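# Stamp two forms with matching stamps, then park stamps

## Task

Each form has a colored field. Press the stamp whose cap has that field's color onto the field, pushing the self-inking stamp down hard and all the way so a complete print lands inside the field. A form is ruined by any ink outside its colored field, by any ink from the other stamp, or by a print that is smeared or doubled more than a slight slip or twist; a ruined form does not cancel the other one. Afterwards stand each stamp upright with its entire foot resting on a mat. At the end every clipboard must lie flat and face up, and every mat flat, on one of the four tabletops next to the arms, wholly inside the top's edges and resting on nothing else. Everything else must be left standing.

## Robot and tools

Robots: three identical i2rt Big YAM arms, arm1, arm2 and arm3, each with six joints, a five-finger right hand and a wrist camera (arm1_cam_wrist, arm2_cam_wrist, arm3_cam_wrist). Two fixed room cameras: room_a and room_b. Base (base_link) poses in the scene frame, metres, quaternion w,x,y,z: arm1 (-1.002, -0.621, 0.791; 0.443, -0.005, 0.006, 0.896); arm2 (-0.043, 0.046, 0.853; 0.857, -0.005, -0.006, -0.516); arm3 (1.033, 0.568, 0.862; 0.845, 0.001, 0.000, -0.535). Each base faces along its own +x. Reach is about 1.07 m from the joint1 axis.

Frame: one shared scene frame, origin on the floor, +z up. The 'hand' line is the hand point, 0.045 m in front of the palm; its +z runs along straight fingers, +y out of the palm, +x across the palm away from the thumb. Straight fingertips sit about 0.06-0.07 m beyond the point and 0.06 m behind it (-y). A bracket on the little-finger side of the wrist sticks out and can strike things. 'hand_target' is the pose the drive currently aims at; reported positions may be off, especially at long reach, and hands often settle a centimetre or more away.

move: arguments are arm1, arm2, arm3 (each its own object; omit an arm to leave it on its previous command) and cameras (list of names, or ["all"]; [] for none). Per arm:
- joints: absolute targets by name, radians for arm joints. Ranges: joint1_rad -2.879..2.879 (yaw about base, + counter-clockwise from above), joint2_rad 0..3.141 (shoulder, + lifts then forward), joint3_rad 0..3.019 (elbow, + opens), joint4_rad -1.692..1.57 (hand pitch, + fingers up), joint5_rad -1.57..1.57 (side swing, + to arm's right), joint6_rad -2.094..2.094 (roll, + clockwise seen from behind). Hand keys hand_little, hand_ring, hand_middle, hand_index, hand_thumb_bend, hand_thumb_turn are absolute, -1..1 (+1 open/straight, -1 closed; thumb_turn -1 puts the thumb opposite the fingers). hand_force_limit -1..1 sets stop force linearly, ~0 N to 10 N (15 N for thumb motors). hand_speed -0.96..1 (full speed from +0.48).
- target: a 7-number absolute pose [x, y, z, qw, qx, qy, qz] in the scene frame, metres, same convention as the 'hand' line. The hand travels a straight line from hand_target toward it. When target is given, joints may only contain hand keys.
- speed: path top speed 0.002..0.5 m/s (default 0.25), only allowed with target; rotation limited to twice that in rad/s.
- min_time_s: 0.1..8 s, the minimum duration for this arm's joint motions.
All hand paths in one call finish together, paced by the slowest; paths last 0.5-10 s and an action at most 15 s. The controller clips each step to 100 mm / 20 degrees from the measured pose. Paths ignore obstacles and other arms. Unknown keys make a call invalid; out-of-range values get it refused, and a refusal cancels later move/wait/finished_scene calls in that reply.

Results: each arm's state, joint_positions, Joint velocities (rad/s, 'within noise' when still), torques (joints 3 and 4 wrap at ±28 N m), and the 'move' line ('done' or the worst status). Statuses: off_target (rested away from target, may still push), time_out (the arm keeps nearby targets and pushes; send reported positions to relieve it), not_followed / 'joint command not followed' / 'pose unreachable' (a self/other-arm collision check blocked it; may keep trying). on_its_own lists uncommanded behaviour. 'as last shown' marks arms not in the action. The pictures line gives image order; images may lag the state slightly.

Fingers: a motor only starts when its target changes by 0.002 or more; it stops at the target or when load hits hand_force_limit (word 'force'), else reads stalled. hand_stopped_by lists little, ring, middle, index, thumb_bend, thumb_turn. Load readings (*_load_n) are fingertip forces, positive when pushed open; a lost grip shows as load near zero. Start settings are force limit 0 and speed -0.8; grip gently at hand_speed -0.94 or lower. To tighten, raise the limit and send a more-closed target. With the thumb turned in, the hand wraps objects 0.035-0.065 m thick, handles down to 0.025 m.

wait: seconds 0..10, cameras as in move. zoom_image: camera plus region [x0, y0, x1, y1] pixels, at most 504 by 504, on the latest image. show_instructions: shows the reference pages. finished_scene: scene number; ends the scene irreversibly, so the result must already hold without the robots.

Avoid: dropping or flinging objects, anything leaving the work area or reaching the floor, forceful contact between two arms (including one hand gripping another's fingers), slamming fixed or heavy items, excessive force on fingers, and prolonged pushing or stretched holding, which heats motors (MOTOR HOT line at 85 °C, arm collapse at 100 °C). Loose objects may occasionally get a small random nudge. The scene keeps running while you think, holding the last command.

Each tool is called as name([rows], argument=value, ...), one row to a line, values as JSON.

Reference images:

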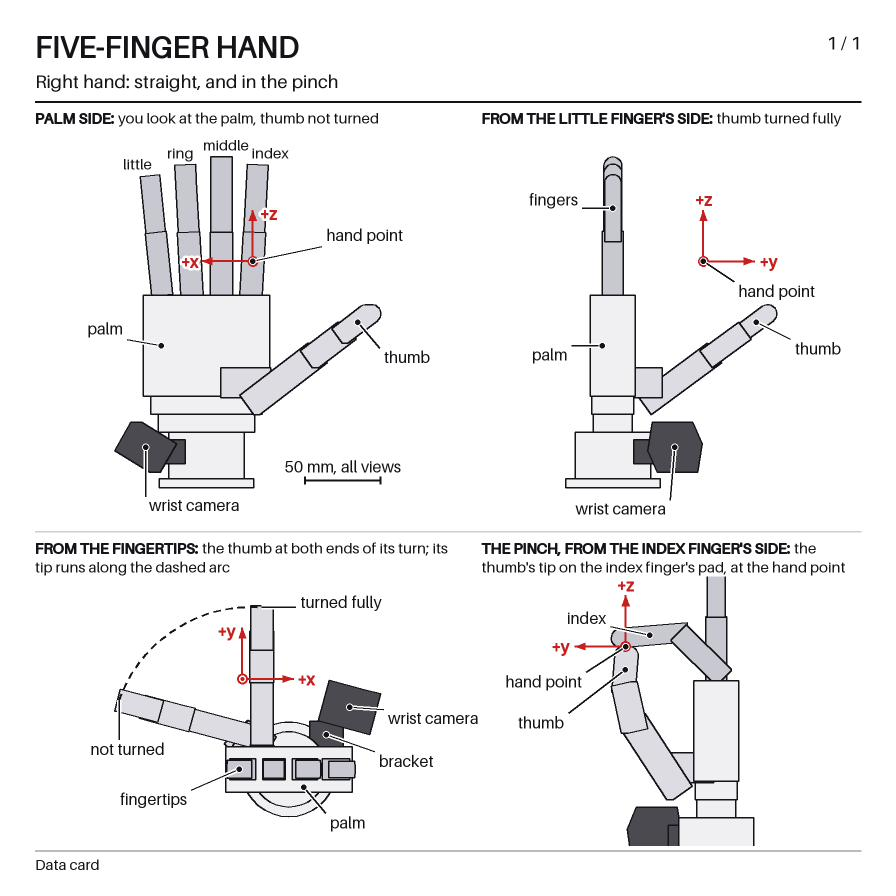

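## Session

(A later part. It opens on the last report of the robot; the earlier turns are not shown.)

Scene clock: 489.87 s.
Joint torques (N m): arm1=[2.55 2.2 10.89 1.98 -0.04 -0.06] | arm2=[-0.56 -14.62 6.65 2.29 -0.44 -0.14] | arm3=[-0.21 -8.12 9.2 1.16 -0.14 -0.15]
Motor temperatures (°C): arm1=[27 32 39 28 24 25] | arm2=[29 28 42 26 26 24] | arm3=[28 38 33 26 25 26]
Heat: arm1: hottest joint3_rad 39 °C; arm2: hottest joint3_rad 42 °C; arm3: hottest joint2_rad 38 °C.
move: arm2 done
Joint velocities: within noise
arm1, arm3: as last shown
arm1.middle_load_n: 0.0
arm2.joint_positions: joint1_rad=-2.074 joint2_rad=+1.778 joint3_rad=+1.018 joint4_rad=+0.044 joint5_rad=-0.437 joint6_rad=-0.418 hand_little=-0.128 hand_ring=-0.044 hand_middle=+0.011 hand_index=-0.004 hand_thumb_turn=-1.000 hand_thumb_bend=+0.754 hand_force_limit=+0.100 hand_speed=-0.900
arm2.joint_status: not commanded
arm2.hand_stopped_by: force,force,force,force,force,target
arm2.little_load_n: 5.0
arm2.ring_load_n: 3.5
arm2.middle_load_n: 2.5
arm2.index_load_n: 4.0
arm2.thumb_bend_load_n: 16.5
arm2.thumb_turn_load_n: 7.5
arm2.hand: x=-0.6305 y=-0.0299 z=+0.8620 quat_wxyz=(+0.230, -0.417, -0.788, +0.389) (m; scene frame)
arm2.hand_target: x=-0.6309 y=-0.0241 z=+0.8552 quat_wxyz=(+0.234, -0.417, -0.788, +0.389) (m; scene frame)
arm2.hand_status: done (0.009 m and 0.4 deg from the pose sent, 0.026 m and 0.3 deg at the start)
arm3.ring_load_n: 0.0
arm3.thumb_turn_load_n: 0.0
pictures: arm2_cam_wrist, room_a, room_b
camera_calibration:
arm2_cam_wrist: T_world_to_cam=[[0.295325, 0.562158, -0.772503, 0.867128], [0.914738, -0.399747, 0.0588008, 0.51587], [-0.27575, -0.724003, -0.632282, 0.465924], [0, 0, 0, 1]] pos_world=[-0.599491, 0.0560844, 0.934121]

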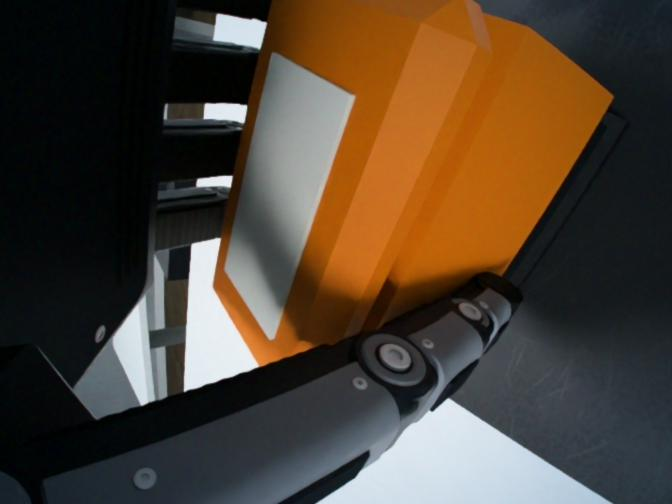

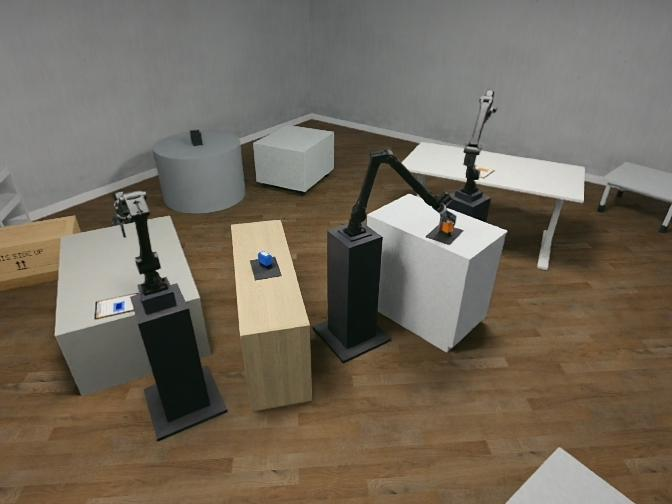

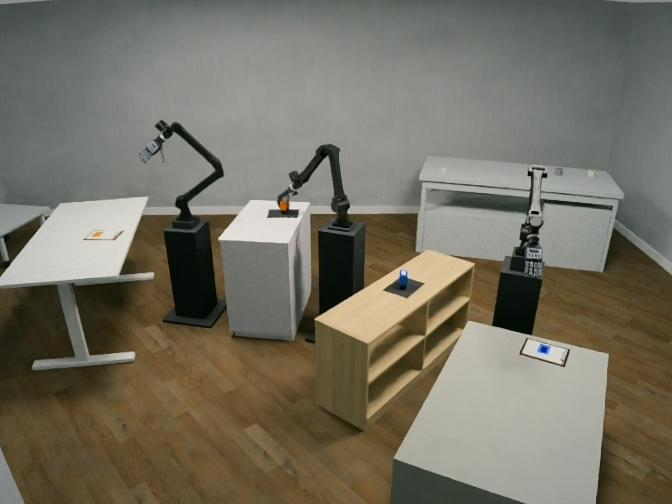

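move(arm2={"target": [-0.631, -0.023, 0.845, -0.2338, 0.4172, 0.788, -0.389], "speed": 0.05})

move(arm2={"target": [-0.631, -0.023, 0.836, -0.2338, 0.4172, 0.788, -0.389], "speed": 0.05})

move(arm2={"target": [-0.631, -0.023, 0.828, -0.2338, 0.4172, 0.788, -0.389], "speed": 0.05}, cameras=["arm2_cam_wrist", "room_a", "room_b"])

zoom_image(camera="room_a", region=[410, 200, 480, 252])

Scene clock: 491.67 s.
Joint torques (N m): arm1=[2.73 2.2 10.86 2 -0.04 -0.06] | arm2=[-0.67 -13.68 6.15 2.26 -0.32 -0.16] | arm3=[-0.21 -8.06 9.18 1.14 -0.14 -0.16]
Motor temperatures (°C): arm1=[27 32 39 28 24 25] | arm2=[29 29 42 26 26 24] | arm3=[28 38 33 26 25 26]
Heat: arm1: hottest joint3_rad 39 °C; arm2: hottest joint3_rad 42 °C; arm3: hottest joint2_rad 38 °C.
move: arm2 off_target
Joint velocities: within noise
arm1, arm3: as last shown
arm1.ring_load_n: -0.5
arm2.joint_positions: joint1_rad=-2.074 joint2_rad=+1.786 joint3_rad=+1.018 joint4_rad=+0.070 joint5_rad=-0.441 joint6_rad=-0.418 hand_little=-0.128 hand_ring=-0.044 hand_middle=+0.011 hand_index=-0.004 hand_thumb_turn=-1.000 hand_thumb_bend=+0.754 hand_force_limit=+0.100 hand_speed=-0.900
arm2.joint_status: not commanded
arm2.hand_stopped_by: force,force,force,force,force,target
arm2.little_load_n: 5.5
arm2.ring_load_n: 3.5
arm2.middle_load_n: 2.5
arm2.index_load_n: 3.5
arm2.thumb_bend_load_n: 16.0
arm2.thumb_turn_load_n: 7.0
arm2.hand: x=-0.6345 y=-0.0306 z=+0.8614 quat_wxyz=(+0.236, -0.413, -0.786, +0.394) (m; scene frame)
arm2.hand_target: x=-0.6305 y=-0.0232 z=+0.8453 quat_wxyz=(+0.233, -0.417, -0.788, +0.389) (m; scene frame)
arm2.hand_status: off_target (0.018 m and 0.8 deg from the pose sent, 0.018 m and 0.4 deg at the start)
pictures: none

Scene clock: 492.63 s.
Joint torques (N m): arm1=[2.73 2.2 10.88 1.99 -0.04 -0.06] | arm2=[-0.62 -12.57 6.08 2.35 -0.18 -0.16] | arm3=[-0.15 -8.06 9.18 1.14 -0.14 -0.15]
Motor temperatures (°C): arm1=[27 32 39 28 24 25] | arm2=[29 29 42 26 26 24] | arm3=[28 38 33 26 25 26]
Heat: arm1: hottest joint3_rad 39 °C; arm2: hottest joint3_rad 42 °C; arm3: hottest joint2_rad 38 °C.
move: arm2 off_target
Joint velocities: within noise
arm1, arm3: as last shown
arm1.ring_load_n: 0.0
arm2.joint_positions: joint1_rad=-2.074 joint2_rad=+1.789 joint3_rad=+1.013 joint4_rad=+0.094 joint5_rad=-0.445 joint6_rad=-0.418 hand_little=-0.128 hand_ring=-0.044 hand_middle=+0.011 hand_index=-0.004 hand_thumb_turn=-1.000 hand_thumb_bend=+0.754 hand_force_limit=+0.100 hand_speed=-0.900
arm2.joint_status: not commanded
arm2.hand_stopped_by: force,force,force,force,force,target
arm2.little_load_n: 5.5
arm2.ring_load_n: 3.5
arm2.middle_load_n: 2.0
arm2.index_load_n: 3.5
arm2.thumb_bend_load_n: 16.0
arm2.thumb_turn_load_n: 6.0
arm2.hand: x=-0.6363 y=-0.0308 z=+0.8606 quat_wxyz=(+0.241, -0.410, -0.785, +0.398) (m; scene frame)
arm2.hand_target: x=-0.6300 y=-0.0232 z=+0.8368 quat_wxyz=(+0.233, -0.417, -0.788, +0.389) (m; scene frame)
arm2.hand_status: off_target (0.026 m and 1.6 deg from the pose sent, 0.027 m and 0.8 deg at the start)
pictures: none

Scene clock: 493.60 s.
Joint torques (N m): arm1=[2.67 2.2 10.86 2.02 -0.05 -0.07] | arm2=[-0.67 -12.04 5.63 2.21 -0.09 -0.17] | arm3=[-0.09 -8 9.2 1.17 -0.15 -0.15]
Motor temperatures (°C): arm1=[27 32 39 28 24 25] | arm2=[29 29 42 26 26 24] | arm3=[28 38 33 26 25 26]
Heat: arm1: hottest joint3_rad 39 °C; arm2: hottest joint3_rad 42 °C; arm3: hottest joint2_rad 38 °C.
move: arm2 off_target
Joint velocities: within noise
arm1: as last shown
arm2.joint_positions: joint1_rad=-2.074 joint2_rad=+1.798 joint3_rad=+1.013 joint4_rad=+0.114 joint5_rad=-0.447 joint6_rad=-0.418 hand_little=-0.128 hand_ring=-0.044 hand_middle=+0.011 hand_index=-0.004 hand_thumb_turn=-1.000 hand_thumb_bend=+0.754 hand_force_limit=+0.100 hand_speed=-0.900
arm2.joint_status: not commanded
arm2.hand_stopped_by: force,force,force,force,force,target
arm2.little_load_n: 6.0
arm2.ring_load_n: 3.5
arm2.middle_load_n: 2.0
arm2.index_load_n: 3.5
arm2.thumb_bend_load_n: 16.0
arm2.thumb_turn_load_n: 6.0
arm2.hand: x=-0.6393 y=-0.0311 z=+0.8588 quat_wxyz=(+0.245, -0.407, -0.783, +0.401) (m; scene frame)
arm2.hand_target: x=-0.6297 y=-0.0232 z=+0.8292 quat_wxyz=(+0.234, -0.417, -0.788, +0.389) (m; scene frame)
arm2.hand_status: off_target (0.033 m and 2.3 deg from the pose sent, 0.034 m and 1.6 deg at the start)
arm3.joint_positions: joint1_rad=+0.093 joint2_rad=+1.254 joint3_rad=+0.753 joint4_rad=-0.136 joint5_rad=-0.094 joint6_rad=-0.068 hand_little=+0.900 hand_ring=+0.900 hand_middle=+0.900 hand_index=+0.900 hand_thumb_turn=-1.000 hand_thumb_bend=+0.990 hand_force_limit=+0.100 hand_speed=-0.500
arm3.joint_status: not commanded
arm3.hand_stopped_by: target,target,target,target,target,target
arm3.little_load_n: 0.0
arm3.ring_load_n: 0.0
arm3.middle_load_n: 0.0
arm3.index_load_n: 0.0
arm3.thumb_bend_load_n: 0.0
arm3.thumb_turn_load_n: 0.0
arm3.hand: x=+1.3158 y=+0.1784 z=+0.9818 quat_wxyz=(-0.146, +0.285, -0.846, +0.427) (m; scene frame)
arm3.hand_target: x=+1.3157 y=+0.1840 z=+0.9799 quat_wxyz=(-0.143, +0.295, -0.845, +0.423) (m; scene frame)
arm3.hand_status: not commanded
pictures: arm2_cam_wrist, room_a, room_b
camera_calibration:
arm2_cam_wrist: T_world_to_cam=[[0.257812, 0.559084, -0.788009, 0.857106], [0.918981, -0.393725, 0.0213191, 0.558702], [-0.298339, -0.729662, -0.615295, 0.43132], [0, 0, 0, 1]] pos_world=[-0.60573, 0.0554983, 0.928885]

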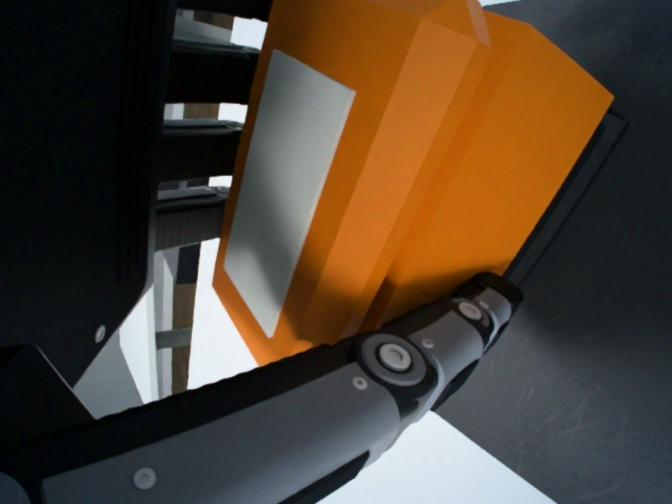

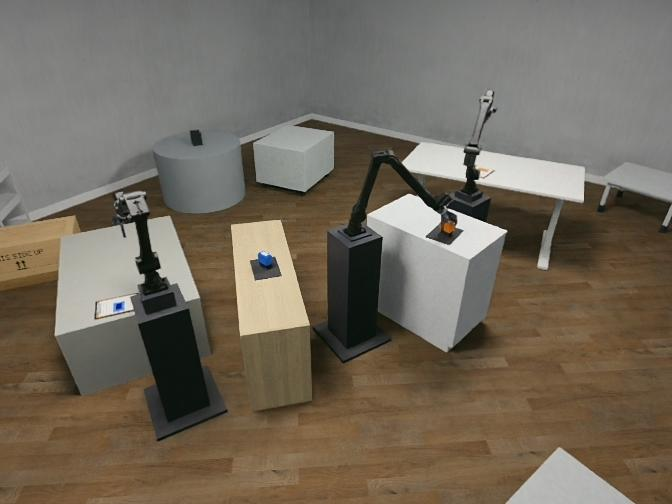

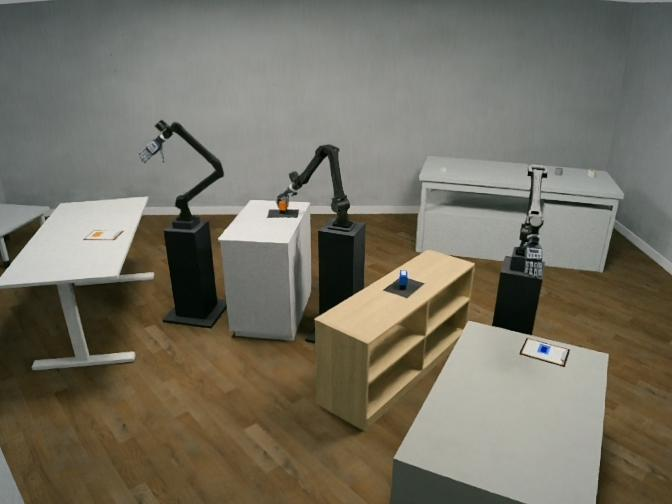

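Scaled by 7.200 from the camera's 672x504 image, which has a finer 960x720 frame.

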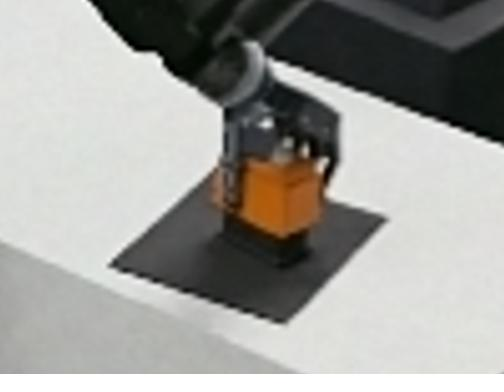

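move(arm2={"target": [-0.638, -0.025, 0.858, -0.240, 0.4112, 0.786, -0.396], "speed": 0.05})

move(arm2={"joints": {"hand_little": 0.2, "hand_ring": 0.2, "hand_middle": 0.2, "hand_index": 0.2, "hand_thumb_bend": 0.9, "hand_speed": -0.85}}, cameras=["arm2_cam_wrist", "room_a"])

zoom_image(camera="room_a", region=[410, 200, 480, 252])

Scene clock: 495.63 s.
Joint torques (N m): arm1=[2.73 2.2 10.86 1.98 -0.04 -0.06] | arm2=[-0.56 -15.56 7.82 0.66 -0.25 -0.15] | arm3=[0.03 -8.06 9.26 1.14 -0.13 -0.15]
Motor temperatures (°C): arm1=[27 32 39 28 24 25] | arm2=[29 29 41 26 26 24] | arm3=[28 38 33 26 25 26]
Heat: arm1: hottest joint3_rad 39 °C; arm2: hottest joint3_rad 41 °C; arm3: hottest joint2_rad 38 °C.
move: arm2 done
Joint velocities: within noise
arm1, arm3: as last shown
arm1.little_load_n: -0.5
arm2.joint_positions: joint1_rad=-2.075 joint2_rad=+1.793 joint3_rad=+1.013 joint4_rad=+0.106 joint5_rad=-0.450 joint6_rad=-0.418 hand_little=-0.128 hand_ring=-0.044 hand_middle=+0.011 hand_index=-0.004 hand_thumb_turn=-1.000 hand_thumb_bend=+0.754 hand_force_limit=+0.100 hand_speed=-0.900
arm2.joint_status: not commanded
arm2.hand_stopped_by: force,force,force,force,force,target
arm2.little_load_n: 5.5
arm2.ring_load_n: 3.5
arm2.middle_load_n: 2.5
arm2.index_load_n: 3.5
arm2.thumb_bend_load_n: 16.0
arm2.thumb_turn_load_n: 6.5
arm2.hand: x=-0.6380 y=-0.0314 z=+0.8605 quat_wxyz=(+0.243, -0.407, -0.784, +0.402) (m; scene frame)
arm2.hand_target: x=-0.6380 y=-0.0250 z=+0.8580 quat_wxyz=(+0.240, -0.411, -0.785, +0.396) (m; scene frame)
arm2.hand_status: done (0.007 m and 0.9 deg from the pose sent, 0.006 m and 1.0 deg at the start)
pictures: none

Scene clock: 496.90 s.
Joint torques (N m): arm1=[2.67 2.2 10.81 1.96 -0.04 -0.05] | arm2=[-0.56 -15.5 7.79 1.13 -0.25 -0.14] | arm3=[-0.15 -7.94 9.18 1.17 -0.14 -0.15]
Motor temperatures (°C): arm1=[27 32 39 28 24 25] | arm2=[29 29 41 26 26 24] | arm3=[28 38 33 26 25 26]
Heat: arm1: hottest joint3_rad 39 °C; arm2: hottest joint3_rad 41 °C; arm3: hottest joint2_rad 38 °C.
move: arm2 done
Joint velocities: within noise
arm1.joint_positions: joint1_rad=+1.940 joint2_rad=+0.621 joint3_rad=+1.438 joint4_rad=-1.498 joint5_rad=-0.041 joint6_rad=-1.009 hand_little=+1.000 hand_ring=+1.000 hand_middle=+1.000 hand_index=+1.000 hand_thumb_turn=+1.000 hand_thumb_bend=+1.000 hand_force_limit=+0.000 hand_speed=-0.800
arm1.joint_status: not commanded
arm1.hand_stopped_by: target,target,target,target,target,target
arm1.little_load_n: 0.0
arm1.ring_load_n: 0.0
arm1.middle_load_n: 0.0
arm1.index_load_n: 0.0
arm1.thumb_bend_load_n: 0.5
arm1.thumb_turn_load_n: 0.0
arm1.hand: x=-1.1244 y=-0.7604 z=+1.2628 quat_wxyz=(-0.290, -0.211, +0.875, -0.326) (m; scene frame)
arm1.hand_target: x=-1.1230 y=-0.7611 z=+1.2744 quat_wxyz=(-0.297, -0.214, +0.867, -0.337) (m; scene frame)
arm1.hand_status: not commanded
arm2.joint_positions: joint1_rad=-2.075 joint2_rad=+1.793 joint3_rad=+1.013 joint4_rad=+0.094 joint5_rad=-0.450 joint6_rad=-0.418 hand_little=+0.200 hand_ring=+0.200 hand_middle=+0.200 hand_index=+0.200 hand_thumb_turn=-1.000 hand_thumb_bend=+0.900 hand_force_limit=+0.100 hand_speed=-0.850
arm2.joint_status: all done
arm2.hand_stopped_by: target,target,target,target,target,target
arm2.little_load_n: 0.0
arm2.ring_load_n: 0.0
arm2.middle_load_n: 0.0
arm2.index_load_n: 0.0
arm2.thumb_bend_load_n: -0.5
arm2.thumb_turn_load_n: 0.0
arm2.hand: x=-0.6355 y=-0.0314 z=+0.8587 quat_wxyz=(+0.238, -0.409, -0.785, +0.399) (m; scene frame)
arm2.hand_target: x=-0.6380 y=-0.0251 z=+0.8580 quat_wxyz=(+0.240, -0.411, -0.785, +0.396) (m; scene frame)
arm2.hand_status: not commanded
arm3: as last shown
pictures: arm2_cam_wrist, room_a
camera_calibration:
arm2_cam_wrist: T_world_to_cam=[[0.268362, 0.558494, -0.784899, 0.860272], [0.919568, -0.39128, 0.0359913, 0.542971], [-0.287014, -0.731426, -0.618577, 0.442157], [0, 0, 0, 1]] pos_world=[-0.603257, 0.0554026, 0.929193]

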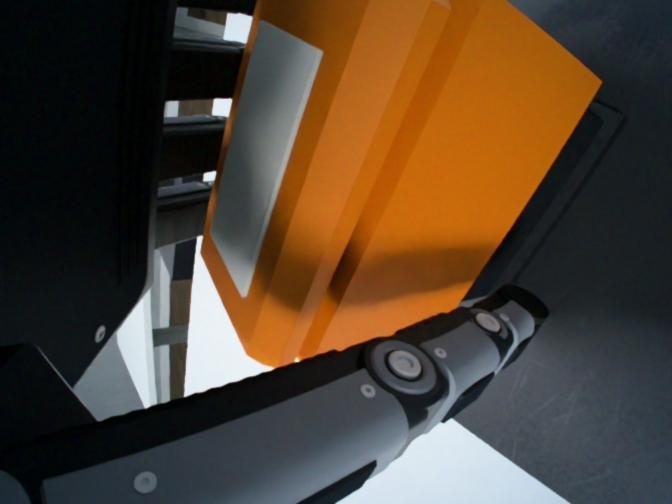

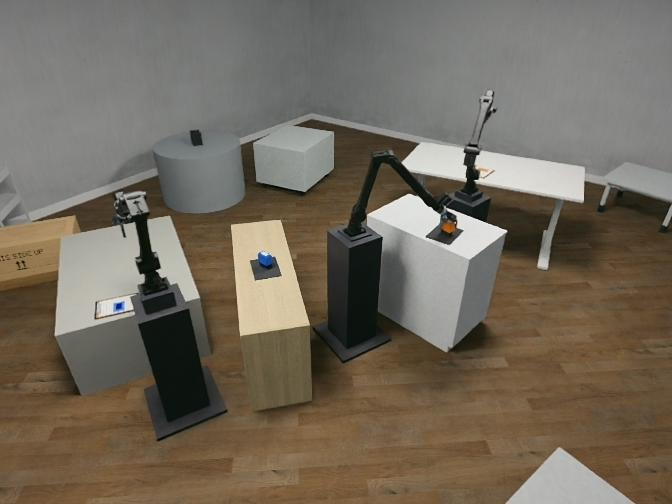

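Scaled by 7.200 from the camera's 672x504 image, which has a finer 960x720 frame.

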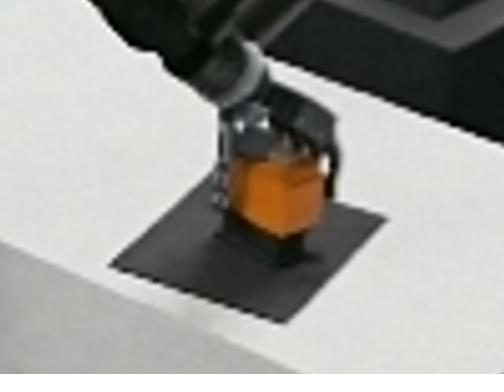

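move(arm2={"joints": {"hand_little": 0.4, "hand_ring": 0.4, "hand_middle": 0.4, "hand_index": 0.4, "hand_thumb_bend": 0.99, "hand_speed": -0.85}}, cameras=["arm2_cam_wrist", "room_a", "room_b"])

zoom_image(camera="room_a", region=[410, 200, 480, 252])

zoom_image(camera="room_b", region=[250, 185, 310, 230])

Scene clock: 498.93 s.
Joint torques (N m): arm1=[2.61 2.26 10.88 1.99 -0.04 -0.05] | arm2=[-0.44 -15.56 7.79 1.14 -0.25 -0.14] | arm3=[-0.21 -8.12 9.24 1.17 -0.15 -0.14]
Motor temperatures (°C): arm1=[27 32 39 28 24 25] | arm2=[29 29 41 26 26 24] | arm3=[28 38 33 26 25 26]
Heat: arm1: hottest joint3_rad 39 °C; arm2: hottest joint3_rad 41 °C; arm3: hottest joint2_rad 38 °C.
move: arm2 done
Joint velocities: within noise
arm1, arm3: as last shown
arm1.thumb_bend_load_n: 0.0
arm2.joint_positions: joint1_rad=-2.075 joint2_rad=+1.793 joint3_rad=+1.013 joint4_rad=+0.094 joint5_rad=-0.450 joint6_rad=-0.418 hand_little=+0.400 hand_ring=+0.400 hand_middle=+0.400 hand_index=+0.400 hand_thumb_turn=-1.000 hand_thumb_bend=+0.990 hand_force_limit=+0.100 hand_speed=-0.850
arm2.joint_status: all done
arm2.hand_stopped_by: target,target,target,target,target,target
arm2.little_load_n: 0.0
arm2.ring_load_n: 0.0
arm2.middle_load_n: 0.0
arm2.index_load_n: 0.0
arm2.thumb_bend_load_n: 0.0
arm2.thumb_turn_load_n: 0.0
arm2.hand: x=-0.6355 y=-0.0314 z=+0.8587 quat_wxyz=(+0.238, -0.409, -0.785, +0.399) (m; scene frame)
arm2.hand_target: x=-0.6380 y=-0.0251 z=+0.8580 quat_wxyz=(+0.240, -0.411, -0.785, +0.396) (m; scene frame)
arm2.hand_status: not commanded
pictures: arm2_cam_wrist, room_a, room_b
camera_calibration:
arm2_cam_wrist: T_world_to_cam=[[0.268362, 0.558494, -0.784899, 0.860272], [0.919568, -0.39128, 0.0359913, 0.542971], [-0.287014, -0.731426, -0.618577, 0.442157], [0, 0, 0, 1]] pos_world=[-0.603257, 0.0554026, 0.929193]

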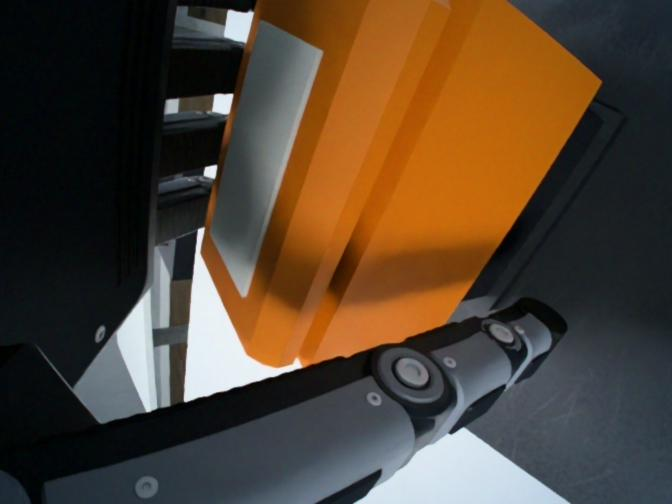

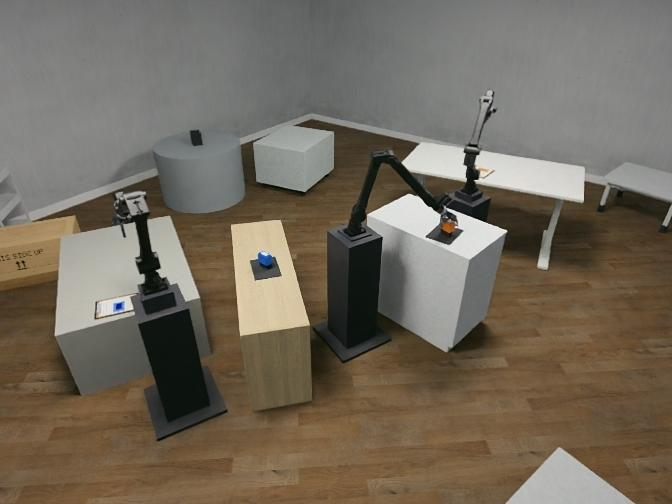

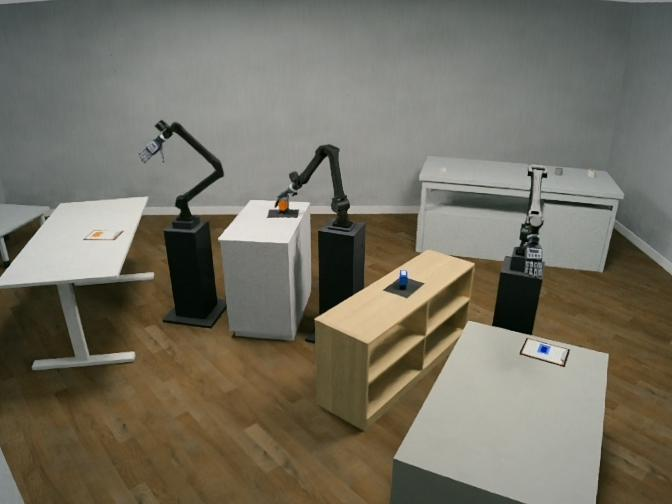

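Scaled by 7.200 from the camera's 672x504 image, which has a finer 960x720 frame.

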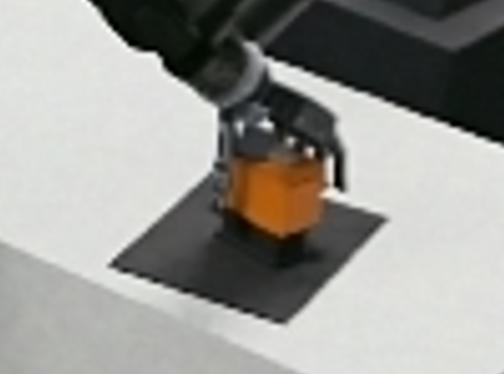

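Scaled by 8.400 from the camera's 672x504 image, which has a finer 960x720 frame.

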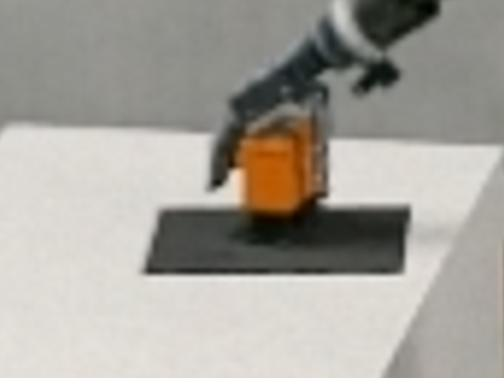

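move(arm2={"target": [-0.637, -0.029, 0.895, -0.238, 0.409, 0.785, -0.399], "speed": 0.08, "joints": {"hand_little": 0.6, "hand_ring": 0.6, "hand_middle": 0.6, "hand_index": 0.6}}, cameras=["arm2_cam_wrist", "room_a"])

zoom_image(camera="room_a", region=[410, 200, 480, 252])

Scene clock: 501.00 s.
Joint torques (N m): arm1=[2.67 2.14 10.88 2 -0.04 -0.05] | arm2=[-0.03 -16.56 9.88 1.09 -0.41 -0.09] | arm3=[-0.09 -8.06 9.22 1.18 -0.14 -0.16]
Motor temperatures (°C): arm1=[27 32 39 28 24 25] | arm2=[29 29 41 26 26 24] | arm3=[28 37 33 26 25 26]
Heat: arm1: hottest joint3_rad 39 °C; arm2: hottest joint3_rad 41 °C; arm3: hottest joint2_rad 37 °C.
move: arm2 off_target
Joint velocities: within noise
arm1, arm3: as last shown
arm2.joint_positions: joint1_rad=-2.075 joint2_rad=+1.740 joint3_rad=+1.013 joint4_rad=+0.004 joint5_rad=-0.450 joint6_rad=-0.418 hand_little=+0.600 hand_ring=+0.600 hand_middle=+0.600 hand_index=+0.600 hand_thumb_turn=-1.000 hand_thumb_bend=+0.990 hand_force_limit=+0.100 hand_speed=-0.850
arm2.joint_status: all done
arm2.hand_stopped_by: target,target,target,target,target,target
arm2.little_load_n: 0.0
arm2.ring_load_n: 0.0
arm2.middle_load_n: 0.0
arm2.index_load_n: -0.5
arm2.thumb_bend_load_n: 0.0
arm2.thumb_turn_load_n: 0.0
arm2.hand: x=-0.6228 y=-0.0314 z=+0.8759 quat_wxyz=(+0.224, -0.416, -0.789, +0.392) (m; scene frame)
arm2.hand_target: x=-0.6365 y=-0.0290 z=+0.8952 quat_wxyz=(+0.238, -0.409, -0.785, +0.399) (m; scene frame)
arm2.hand_status: off_target (0.024 m and 2.1 deg from the pose sent, 0.036 m and 0.0 deg at the start)
pictures: arm2_cam_wrist, room_a
camera_calibration:
arm2_cam_wrist: T_world_to_cam=[[0.296074, 0.558131, -0.775132, 0.879132], [0.917861, -0.390827, 0.0691774, 0.500504], [-0.264333, -0.731945, -0.628001, 0.478813], [0, 0, 0, 1]] pos_world=[-0.593115, 0.0554039, 0.947514]

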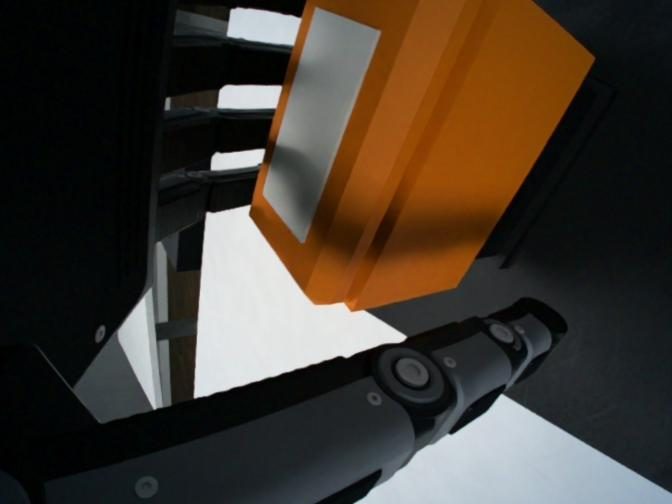

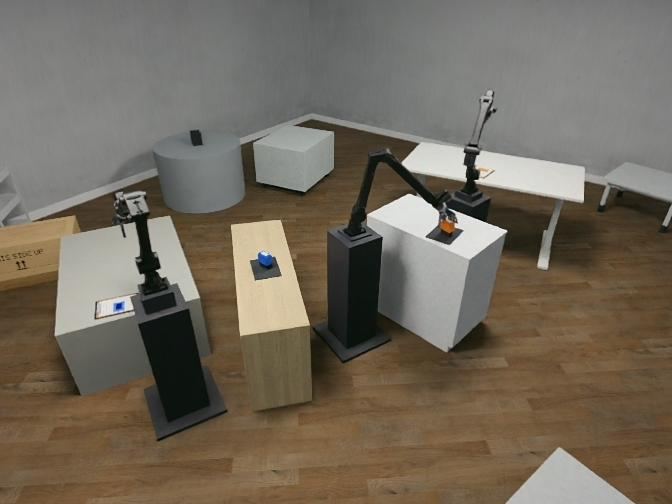

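Scaled by 7.200 from the camera's 672x504 image, which has a finer 960x720 frame.

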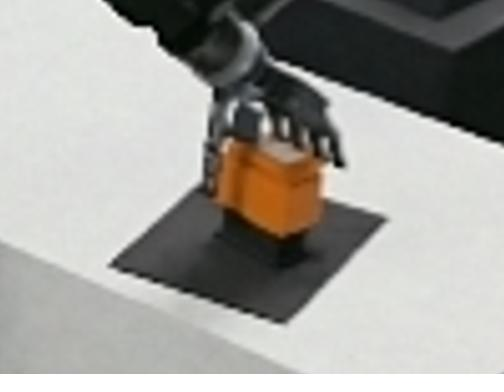

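move(arm2={"target": [-0.623, -0.030, 0.98, -0.224, 0.416, 0.789, -0.392], "speed": 0.1}, cameras=["arm2_cam_wrist"])

Scene clock: 507.53 s.
Joint torques (N m): arm1=[2.61 2.14 10.84 1.98 -0.04 -0.06] | arm2=[0.32 -15.5 12.53 0.98 -0.3 -0.05] | arm3=[-0.15 -8.06 9.18 1.13 -0.14 -0.15]
Motor temperatures (°C): arm1=[27 32 39 28 24 25] | arm2=[29 29 41 26 26 24] | arm3=[28 37 33 26 25 26]
Heat: arm1: hottest joint3_rad 39 °C; arm2: hottest joint3_rad 41 °C; arm3: hottest joint2_rad 37 °C.
move: arm2 off_target
Joint velocities: within noise
arm1, arm3: as last shown
arm2.joint_positions: joint1_rad=-2.075 joint2_rad=+1.589 joint3_rad=+1.075 joint4_rad=-0.263 joint5_rad=-0.450 joint6_rad=-0.418 hand_little=+0.600 hand_ring=+0.600 hand_middle=+0.600 hand_index=+0.600 hand_thumb_turn=-1.000 hand_thumb_bend=+0.990 hand_force_limit=+0.100 hand_speed=-0.850
arm2.joint_status: not commanded
arm2.hand_stopped_by: target,target,target,target,target,target
arm2.little_load_n: 0.0
arm2.ring_load_n: 0.0
arm2.middle_load_n: 0.0
arm2.index_load_n: 0.0
arm2.thumb_bend_load_n: 0.0
arm2.thumb_turn_load_n: 0.0
arm2.hand: x=-0.6027 y=-0.0307 z=+0.9503 quat_wxyz=(+0.202, -0.427, -0.795, +0.381) (m; scene frame)
arm2.hand_target: x=-0.6215 y=-0.0299 z=+0.9802 quat_wxyz=(+0.224, -0.416, -0.789, +0.392) (m; scene frame)
arm2.hand_status: off_target (0.036 m and 3.2 deg from the pose sent, 0.104 m and 0.0 deg at the start)
pictures: arm2_cam_wrist
camera_calibration:
arm2_cam_wrist: T_world_to_cam=[[0.337445, 0.557696, -0.758357, 0.939399], [0.913052, -0.389939, 0.119518, 0.426575], [-0.229058, -0.73275, -0.640788, 0.564813], [0, 0, 0, 1]] pos_world=[-0.577106, 0.0563059, 1.02334]

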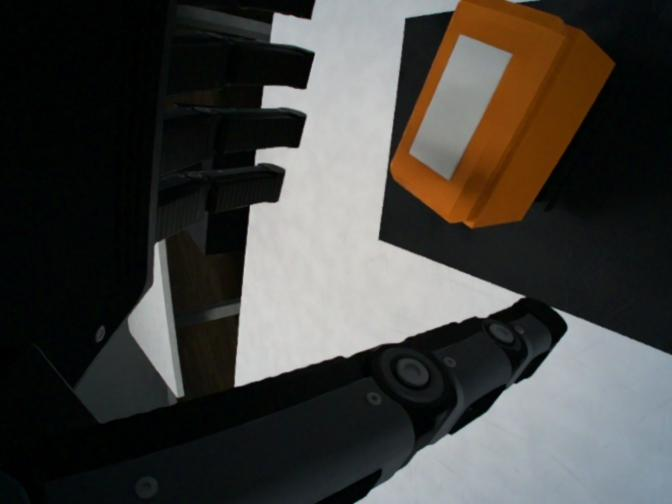

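move(arm2={"target": [-0.58, -0.02, 1.12, -0.224, 0.416, 0.789, -0.392], "speed": 0.2}, arm1={"joints": {"hand_little": 0.48, "hand_ring": 0.48, "hand_middle": 0.48, "hand_index": 0.48, "hand_thumb_bend": 0.99, "hand_thumb_turn": -1, "hand_speed": 0.2, "hand_force_limit": 0}}, cameras=["arm2_cam_wrist", "arm1_cam_wrist", "room_a"])

move(arm2={"joints": {"joint1_rad": -0.9}, "min_time_s": 3}, arm1={"joints": {"joint1_rad": 0.8}, "min_time_s": 3}, cameras=["arm1_cam_wrist", "room_a"])

Scene clock: 510.13 s.
Joint torques (N m): arm1=[2.61 2.14 10.84 1.99 -0.04 -0.07] | arm2=[-0.85 -12.69 13.98 1.06 -0.46 -0.17] | arm3=[-0.21 -8.23 9.18 1.16 -0.14 -0.15]
Motor temperatures (°C): arm1=[27 32 39 28 24 25] | arm2=[29 29 41 26 26 24] | arm3=[28 37 33 26 25 26]
Heat: arm1: hottest joint3_rad 39 °C; arm2: hottest joint3_rad 41 °C; arm3: hottest joint2_rad 37 °C.
move: arm1 done; arm2 off_target
Joint velocities: within noise
arm1.joint_positions: joint1_rad=+1.941 joint2_rad=+0.621 joint3_rad=+1.438 joint4_rad=-1.498 joint5_rad=-0.041 joint6_rad=-1.009 hand_little=+0.480 hand_ring=+0.480 hand_middle=+0.480 hand_index=+0.480 hand_thumb_turn=-1.000 hand_thumb_bend=+0.990 hand_force_limit=+0.000 hand_speed=+0.200
arm1.joint_status: all done
arm1.hand_stopped_by: target,target,target,target,target,target
arm1.little_load_n: 0.0
arm1.ring_load_n: 0.0
arm1.middle_load_n: 0.0
arm1.index_load_n: 0.0
arm1.thumb_bend_load_n: 0.0
arm1.thumb_turn_load_n: 0.0
arm1.hand: x=-1.1244 y=-0.7605 z=+1.2628 quat_wxyz=(-0.290, -0.212, +0.875, -0.326) (m; scene frame)
arm1.hand_target: x=-1.1229 y=-0.7612 z=+1.2744 quat_wxyz=(-0.297, -0.214, +0.867, -0.337) (m; scene frame)
arm1.hand_status: not commanded
arm2.joint_positions: joint1_rad=-2.080 joint2_rad=+1.373 joint3_rad=+1.226 joint4_rad=-0.634 joint5_rad=-0.460 joint6_rad=-0.422 hand_little=+0.600 hand_ring=+0.600 hand_middle=+0.600 hand_index=+0.600 hand_thumb_turn=-1.000 hand_thumb_bend=+0.990 hand_force_limit=+0.100 hand_speed=-0.850
arm2.joint_status: not commanded
arm2.hand_stopped_by: target,target,target,target,target,target
arm2.little_load_n: 0.0
arm2.ring_load_n: 0.0
arm2.middle_load_n: 0.0
arm2.index_load_n: 0.0
arm2.thumb_bend_load_n: 0.0
arm2.thumb_turn_load_n: 0.0
arm2.hand: x=-0.5649 y=-0.0278 z=+1.0893 quat_wxyz=(+0.199, -0.426, -0.795, +0.383) (m; scene frame)
arm2.hand_target: x=-0.5784 y=-0.0200 z=+1.1198 quat_wxyz=(+0.224, -0.416, -0.789, +0.392) (m; scene frame)
arm2.hand_status: off_target (0.035 m and 3.4 deg from the pose sent, 0.171 m and 3.2 deg at the start)
arm3: as last shown
pictures: arm1_cam_wrist, arm2_cam_wrist, room_a
camera_calibration:
arm1_cam_wrist: T_world_to_cam=[[-0.755741, 0.608817, -0.241242, -0.0821657], [0.653646, 0.678756, -0.33472, 1.67283], [-0.0400389, -0.410649, -0.910914, 0.913729], [0, 0, 0, 1]] pos_world=[-1.11895, -0.710199, 1.37244]
arm2_cam_wrist: T_world_to_cam=[[0.337666, 0.555202, -0.760087, 1.03235], [0.914066, -0.386137, 0.124019, 0.372344], [-0.224642, -0.736647, -0.637877, 0.663824], [0, 0, 0, 1]] pos_world=[-0.539815, 0.0596156, 1.16194]

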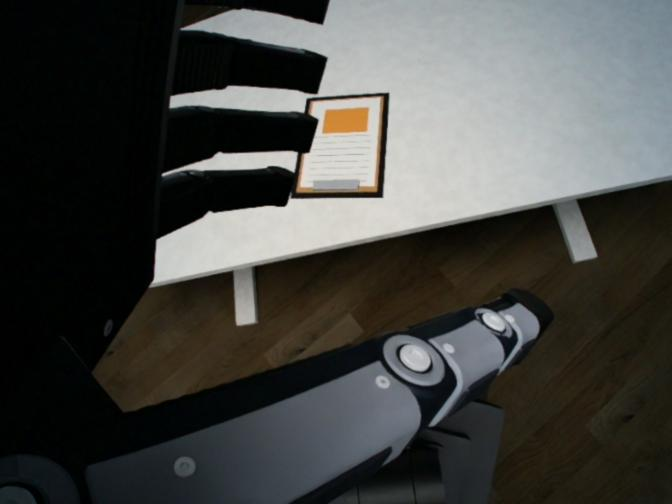

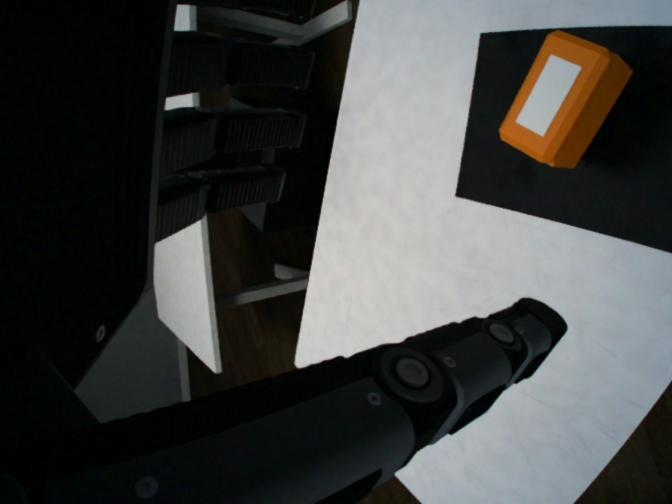

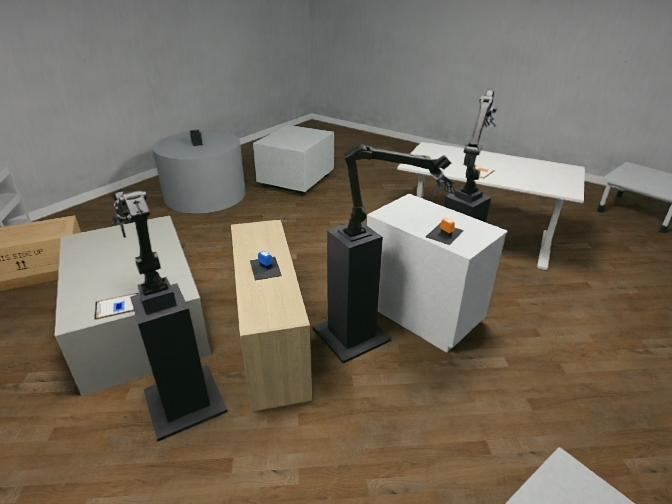

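Scene clock: 513.60 s.
Joint torques (N m): arm1=[2.14 1.96 10.96 1.99 -0.04 -0.07] | arm2=[0.32 -12.45 14.02 1.06 -0.35 -0.16] | arm3=[-0.15 -8 9.2 1.17 -0.14 -0.16]
Motor temperatures (°C): arm1=[27 32 39 28 24 25] | arm2=[29 29 42 26 26 24] | arm3=[28 37 33 26 25 26]
Heat: arm1: hottest joint3_rad 39 °C; arm2: hottest joint3_rad 42 °C; arm3: hottest joint2_rad 37 °C.
move: arm1 done; arm2 done
Joint velocities: within noise
arm1.joint_positions: joint1_rad=+0.809 joint2_rad=+0.621 joint3_rad=+1.438 joint4_rad=-1.498 joint5_rad=-0.041 joint6_rad=-1.009 hand_little=+0.480 hand_ring=+0.480 hand_middle=+0.480 hand_index=+0.480 hand_thumb_turn=-1.000 hand_thumb_bend=+0.990 hand_force_limit=+0.000 hand_speed=+0.200
arm1.joint_status: all done
arm1.hand_stopped_by: target,target,target,target,target,target
arm1.little_load_n: 0.0
arm1.ring_load_n: 0.0
arm1.middle_load_n: 0.0
arm1.index_load_n: 0.0
arm1.thumb_bend_load_n: 0.0
arm1.thumb_turn_load_n: 0.5
arm1.hand: x=-1.1870 y=-0.5673 z=+1.2598 quat_wxyz=(-0.412, +0.292, +0.855, -0.120) (m; scene frame)
arm1.hand_target: x=-1.1863 y=-0.5654 z=+1.2713 quat_wxyz=(-0.425, +0.294, +0.847, -0.121) (m; scene frame)
arm1.hand_status: not commanded
arm2.joint_positions: joint1_rad=-0.904 joint2_rad=+1.373 joint3_rad=+1.226 joint4_rad=-0.634 joint5_rad=-0.462 joint6_rad=-0.422 hand_little=+0.600 hand_ring=+0.600 hand_middle=+0.600 hand_index=+0.600 hand_thumb_turn=-1.000 hand_thumb_bend=+0.990 hand_force_limit=+0.100 hand_speed=-0.850
arm2.joint_status: all done
arm2.hand_stopped_by: target,target,target,target,target,target
arm2.little_load_n: 0.0
arm2.ring_load_n: 0.0
arm2.middle_load_n: 0.0
arm2.index_load_n: 0.0
arm2.thumb_bend_load_n: 0.0
arm2.thumb_turn_load_n: 0.0
arm2.hand: x=-0.1725 y=-0.4612 z=+1.0976 quat_wxyz=(-0.042, +0.090, -0.895, +0.435) (m; scene frame)
arm2.hand_target: x=-0.1757 y=-0.4727 z=+1.1283 quat_wxyz=(-0.029, +0.102, -0.884, +0.456) (m; scene frame)
arm2.hand_status: not commanded
arm3: as last shown
pictures: arm1_cam_wrist, room_a
camera_calibration:
arm1_cam_wrist: T_world_to_cam=[[0.233062, 0.941589, -0.24309, 1.11689], [0.897247, -0.304605, -0.31963, 1.29397], [-0.375006, -0.143618, -0.91583, 0.747829], [0, 0, 0, 1]] pos_world=[-1.14087, -0.550095, 1.36998]

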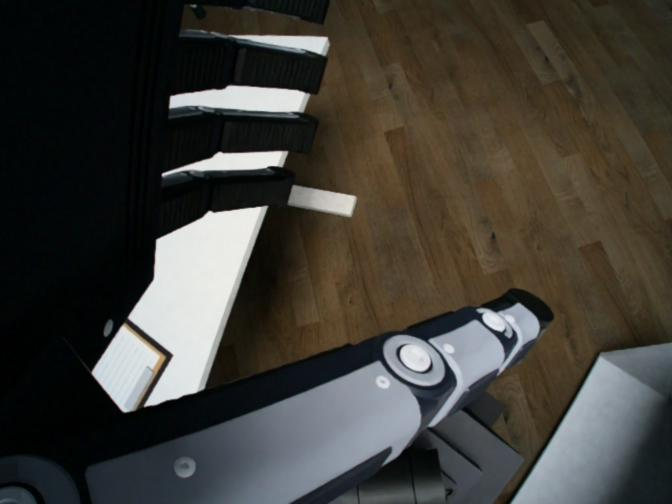

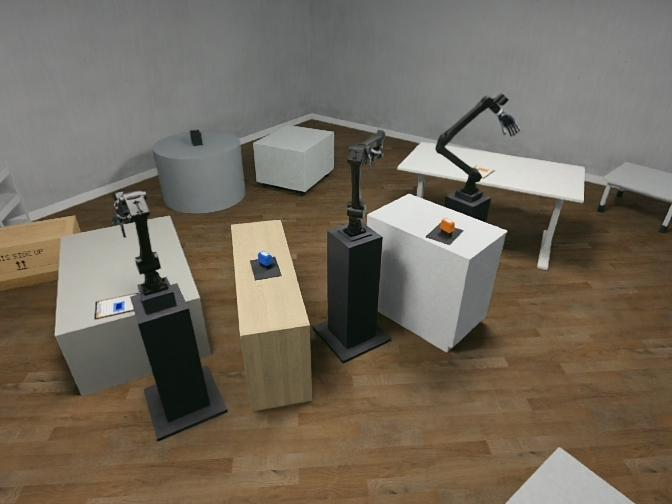

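move(arm1={"joints": {"joint1_rad": -1.2}, "min_time_s": 4}, cameras=["arm1_cam_wrist"])

move(arm1={"target": [-0.66, -0.03, 1.05, 0.378, -0.792, 0.430, -0.214], "speed": 0.2}, cameras=["arm1_cam_wrist"])

Scene clock: 520.57 s.
Joint torques (N m): arm1=[1.08 1.96 10.99 1.94 -0.01 -0.07] | arm2=[0.62 -12.51 14.01 1.06 -0.35 -0.16] | arm3=[-0.03 -8 9.22 1.14 -0.14 -0.15]
Motor temperatures (°C): arm1=[27 32 39 28 24 25] | arm2=[29 29 42 26 26 24] | arm3=[28 37 33 26 25 26]
Heat: arm1: hottest joint3_rad 39 °C; arm2: hottest joint3_rad 42 °C; arm3: hottest joint2_rad 37 °C.
move: arm1 done
Joint velocities: within noise
arm1.joint_positions: joint1_rad=-1.190 joint2_rad=+0.621 joint3_rad=+1.438 joint4_rad=-1.498 joint5_rad=-0.041 joint6_rad=-1.009 hand_little=+0.480 hand_ring=+0.480 hand_middle=+0.480 hand_index=+0.480 hand_thumb_turn=-1.000 hand_thumb_bend=+0.990 hand_force_limit=+0.000 hand_speed=+0.200
arm1.joint_status: all done
arm1.hand_stopped_by: target,target,target,target,target,target
arm1.little_load_n: 0.0
arm1.ring_load_n: 0.0
arm1.middle_load_n: 0.0
arm1.index_load_n: 0.0
arm1.thumb_bend_load_n: 0.0
arm1.thumb_turn_load_n: 0.0
arm1.hand: x=-0.8841 y=-0.4674 z=+1.2592 quat_wxyz=(-0.314, +0.877, +0.221, +0.288) (m; scene frame)
arm1.hand_target: x=-0.8828 y=-0.4687 z=+1.2708 quat_wxyz=(-0.322, +0.872, +0.216, +0.298) (m; scene frame)
arm1.hand_status: not commanded
arm2: as last shown
arm3.joint_positions: joint1_rad=+0.093 joint2_rad=+1.254 joint3_rad=+0.753 joint4_rad=-0.136 joint5_rad=-0.094 joint6_rad=-0.068 hand_little=+0.900 hand_ring=+0.900 hand_middle=+0.900 hand_index=+0.900 hand_thumb_turn=-1.000 hand_thumb_bend=+0.990 hand_force_limit=+0.100 hand_speed=-0.500
arm3.joint_status: not commanded
arm3.hand_stopped_by: target,target,target,target,target,target
arm3.little_load_n: 0.0
arm3.ring_load_n: 0.0
arm3.middle_load_n: 0.0
arm3.index_load_n: 0.0
arm3.thumb_bend_load_n: 0.0
arm3.thumb_turn_load_n: 0.0
arm3.hand: x=+1.3158 y=+0.1784 z=+0.9818 quat_wxyz=(-0.146, +0.285, -0.846, +0.427) (m; scene frame)
arm3.hand_target: x=+1.3157 y=+0.1840 z=+0.9799 quat_wxyz=(-0.143, +0.295, -0.845, +0.423) (m; scene frame)
arm3.hand_status: not commanded
pictures: arm1_cam_wrist
camera_calibration:
arm1_cam_wrist: T_world_to_cam=[[0.763385, -0.607833, -0.21859, 0.665907], [-0.64459, -0.694947, -0.318673, -0.494366], [0.0417923, 0.384171, -0.922315, 1.4987], [0, 0, 0, 1]] pos_world=[-0.889641, -0.514553, 1.37029]

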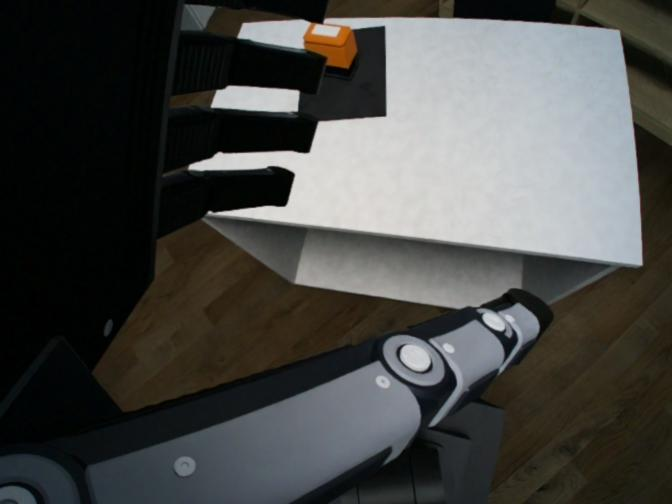

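Scene clock: 524.90 s.
Joint torques (N m): arm1=[2.49 -13.1 17.01 1.46 0.42 -0.01] | arm2=[0.62 -12.51 14.04 1.05 -0.35 -0.16] | arm3=[-0.21 -8 9.24 1.16 -0.14 -0.16]
Motor temperatures (°C): arm1=[27 32 40 28 24 25] | arm2=[29 29 43 26 26 24] | arm3=[28 37 33 26 25 26]
Heat: arm1: hottest joint3_rad 40 °C; arm2: hottest joint3_rad 43 °C; arm3: hottest joint2_rad 37 °C.
move: arm1 off_target
Joint velocities: within noise
arm1.joint_positions: joint1_rad=-1.145 joint2_rad=+1.657 joint3_rad=+1.560 joint4_rad=-0.688 joint5_rad=+0.396 joint6_rad=+0.331 hand_little=+0.480 hand_ring=+0.480 hand_middle=+0.480 hand_index=+0.480 hand_thumb_turn=-1.000 hand_thumb_bend=+0.990 hand_force_limit=+0.000 hand_speed=+0.200
arm1.joint_status: not commanded
arm1.hand_stopped_by: target,target,target,target,target,target
arm1.little_load_n: 0.5
arm1.ring_load_n: 0.0
arm1.middle_load_n: 0.0
arm1.index_load_n: 0.0
arm1.thumb_bend_load_n: 0.0
arm1.thumb_turn_load_n: 0.0
arm1.hand: x=-0.6630 y=-0.0495 z=+1.0233 quat_wxyz=(-0.354, +0.802, -0.429, +0.216) (m; scene frame)
arm1.hand_target: x=-0.6608 y=-0.0316 z=+1.0500 quat_wxyz=(-0.378, +0.792, -0.430, +0.214) (m; scene frame)
arm1.hand_status: off_target (0.033 m and 3.0 deg from the pose sent, 0.534 m and 77.5 deg at the start)
arm2, arm3: as last shown
arm3.little_load_n: -0.5
pictures: arm1_cam_wrist
camera_calibration:
arm1_cam_wrist: T_world_to_cam=[[-0.349087, -0.609971, -0.711388, 0.466226], [-0.909674, 0.402865, 0.100958, -0.687453], [0.225012, 0.682375, -0.69551, 1.01535], [0, 0, 0, 1]] pos_world=[-0.691071, -0.131517, 1.10726]

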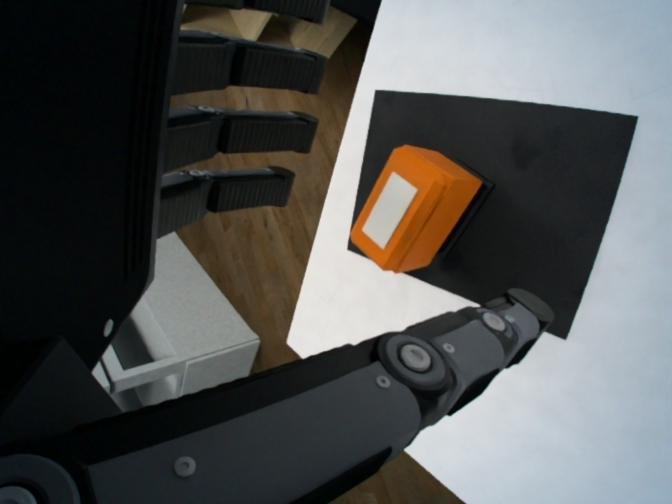

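move(arm1={"target": [-0.618, 0.067, 1.02, 0.398, -0.774, 0.445, -0.218], "speed": 0.15}, cameras=["arm1_cam_wrist"])

Scene clock: 530.10 s.
Joint torques (N m): arm1=[2.37 -16.09 17.13 1.87 0.42 0.03] | arm2=[0.62 -12.45 14.02 1.03 -0.35 -0.16] | arm3=[-0.03 -8.12 9.21 1.14 -0.14 -0.16]
Motor temperatures (°C): arm1=[27 32 42 28 24 25] | arm2=[29 29 43 26 26 24] | arm3=[28 37 33 26 25 26]
Heat: arm1: hottest joint3_rad 42 °C; arm2: hottest joint3_rad 43 °C; arm3: hottest joint2_rad 37 °C.
move: arm1 off_target
Joint velocities: within noise
arm1.joint_positions: joint1_rad=-1.126 joint2_rad=+1.928 joint3_rad=+1.847 joint4_rad=-0.676 joint5_rad=+0.432 joint6_rad=+0.372 hand_little=+0.480 hand_ring=+0.480 hand_middle=+0.480 hand_index=+0.480 hand_thumb_turn=-1.000 hand_thumb_bend=+0.990 hand_force_limit=+0.000 hand_speed=+0.200
arm1.joint_status: not commanded
arm1.hand_stopped_by: target,target,target,target,target,target
arm1.little_load_n: 0.0
arm1.ring_load_n: 0.5
arm1.middle_load_n: 0.0
arm1.index_load_n: 0.0
arm1.thumb_bend_load_n: 0.0
arm1.thumb_turn_load_n: 0.0
arm1.hand: x=-0.6215 y=+0.0458 z=+0.9941 quat_wxyz=(-0.371, +0.786, -0.443, +0.221) (m; scene frame)
arm1.hand_target: x=-0.6190 y=+0.0651 z=+1.0202 quat_wxyz=(-0.398, +0.773, -0.444, +0.217) (m; scene frame)
arm1.hand_status: off_target (0.034 m and 3.4 deg from the pose sent, 0.125 m and 6.2 deg at the start)
arm2, arm3: as last shown
arm3.little_load_n: 0.0
pictures: arm1_cam_wrist
camera_calibration:
arm1_cam_wrist: T_world_to_cam=[[-0.354688, -0.568859, -0.742021, 0.543184], [-0.897864, 0.428632, 0.100577, -0.678485], [0.26084, 0.701907, -0.662788, 0.909467], [0, 0, 0, 1]] pos_world=[-0.653752, -0.0385459, 1.07408]

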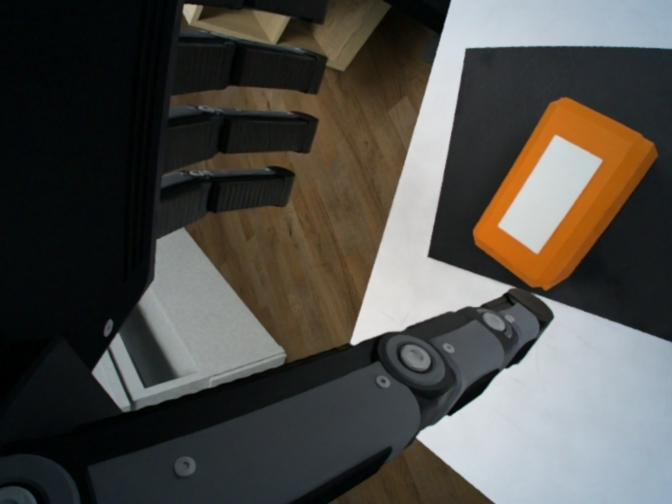

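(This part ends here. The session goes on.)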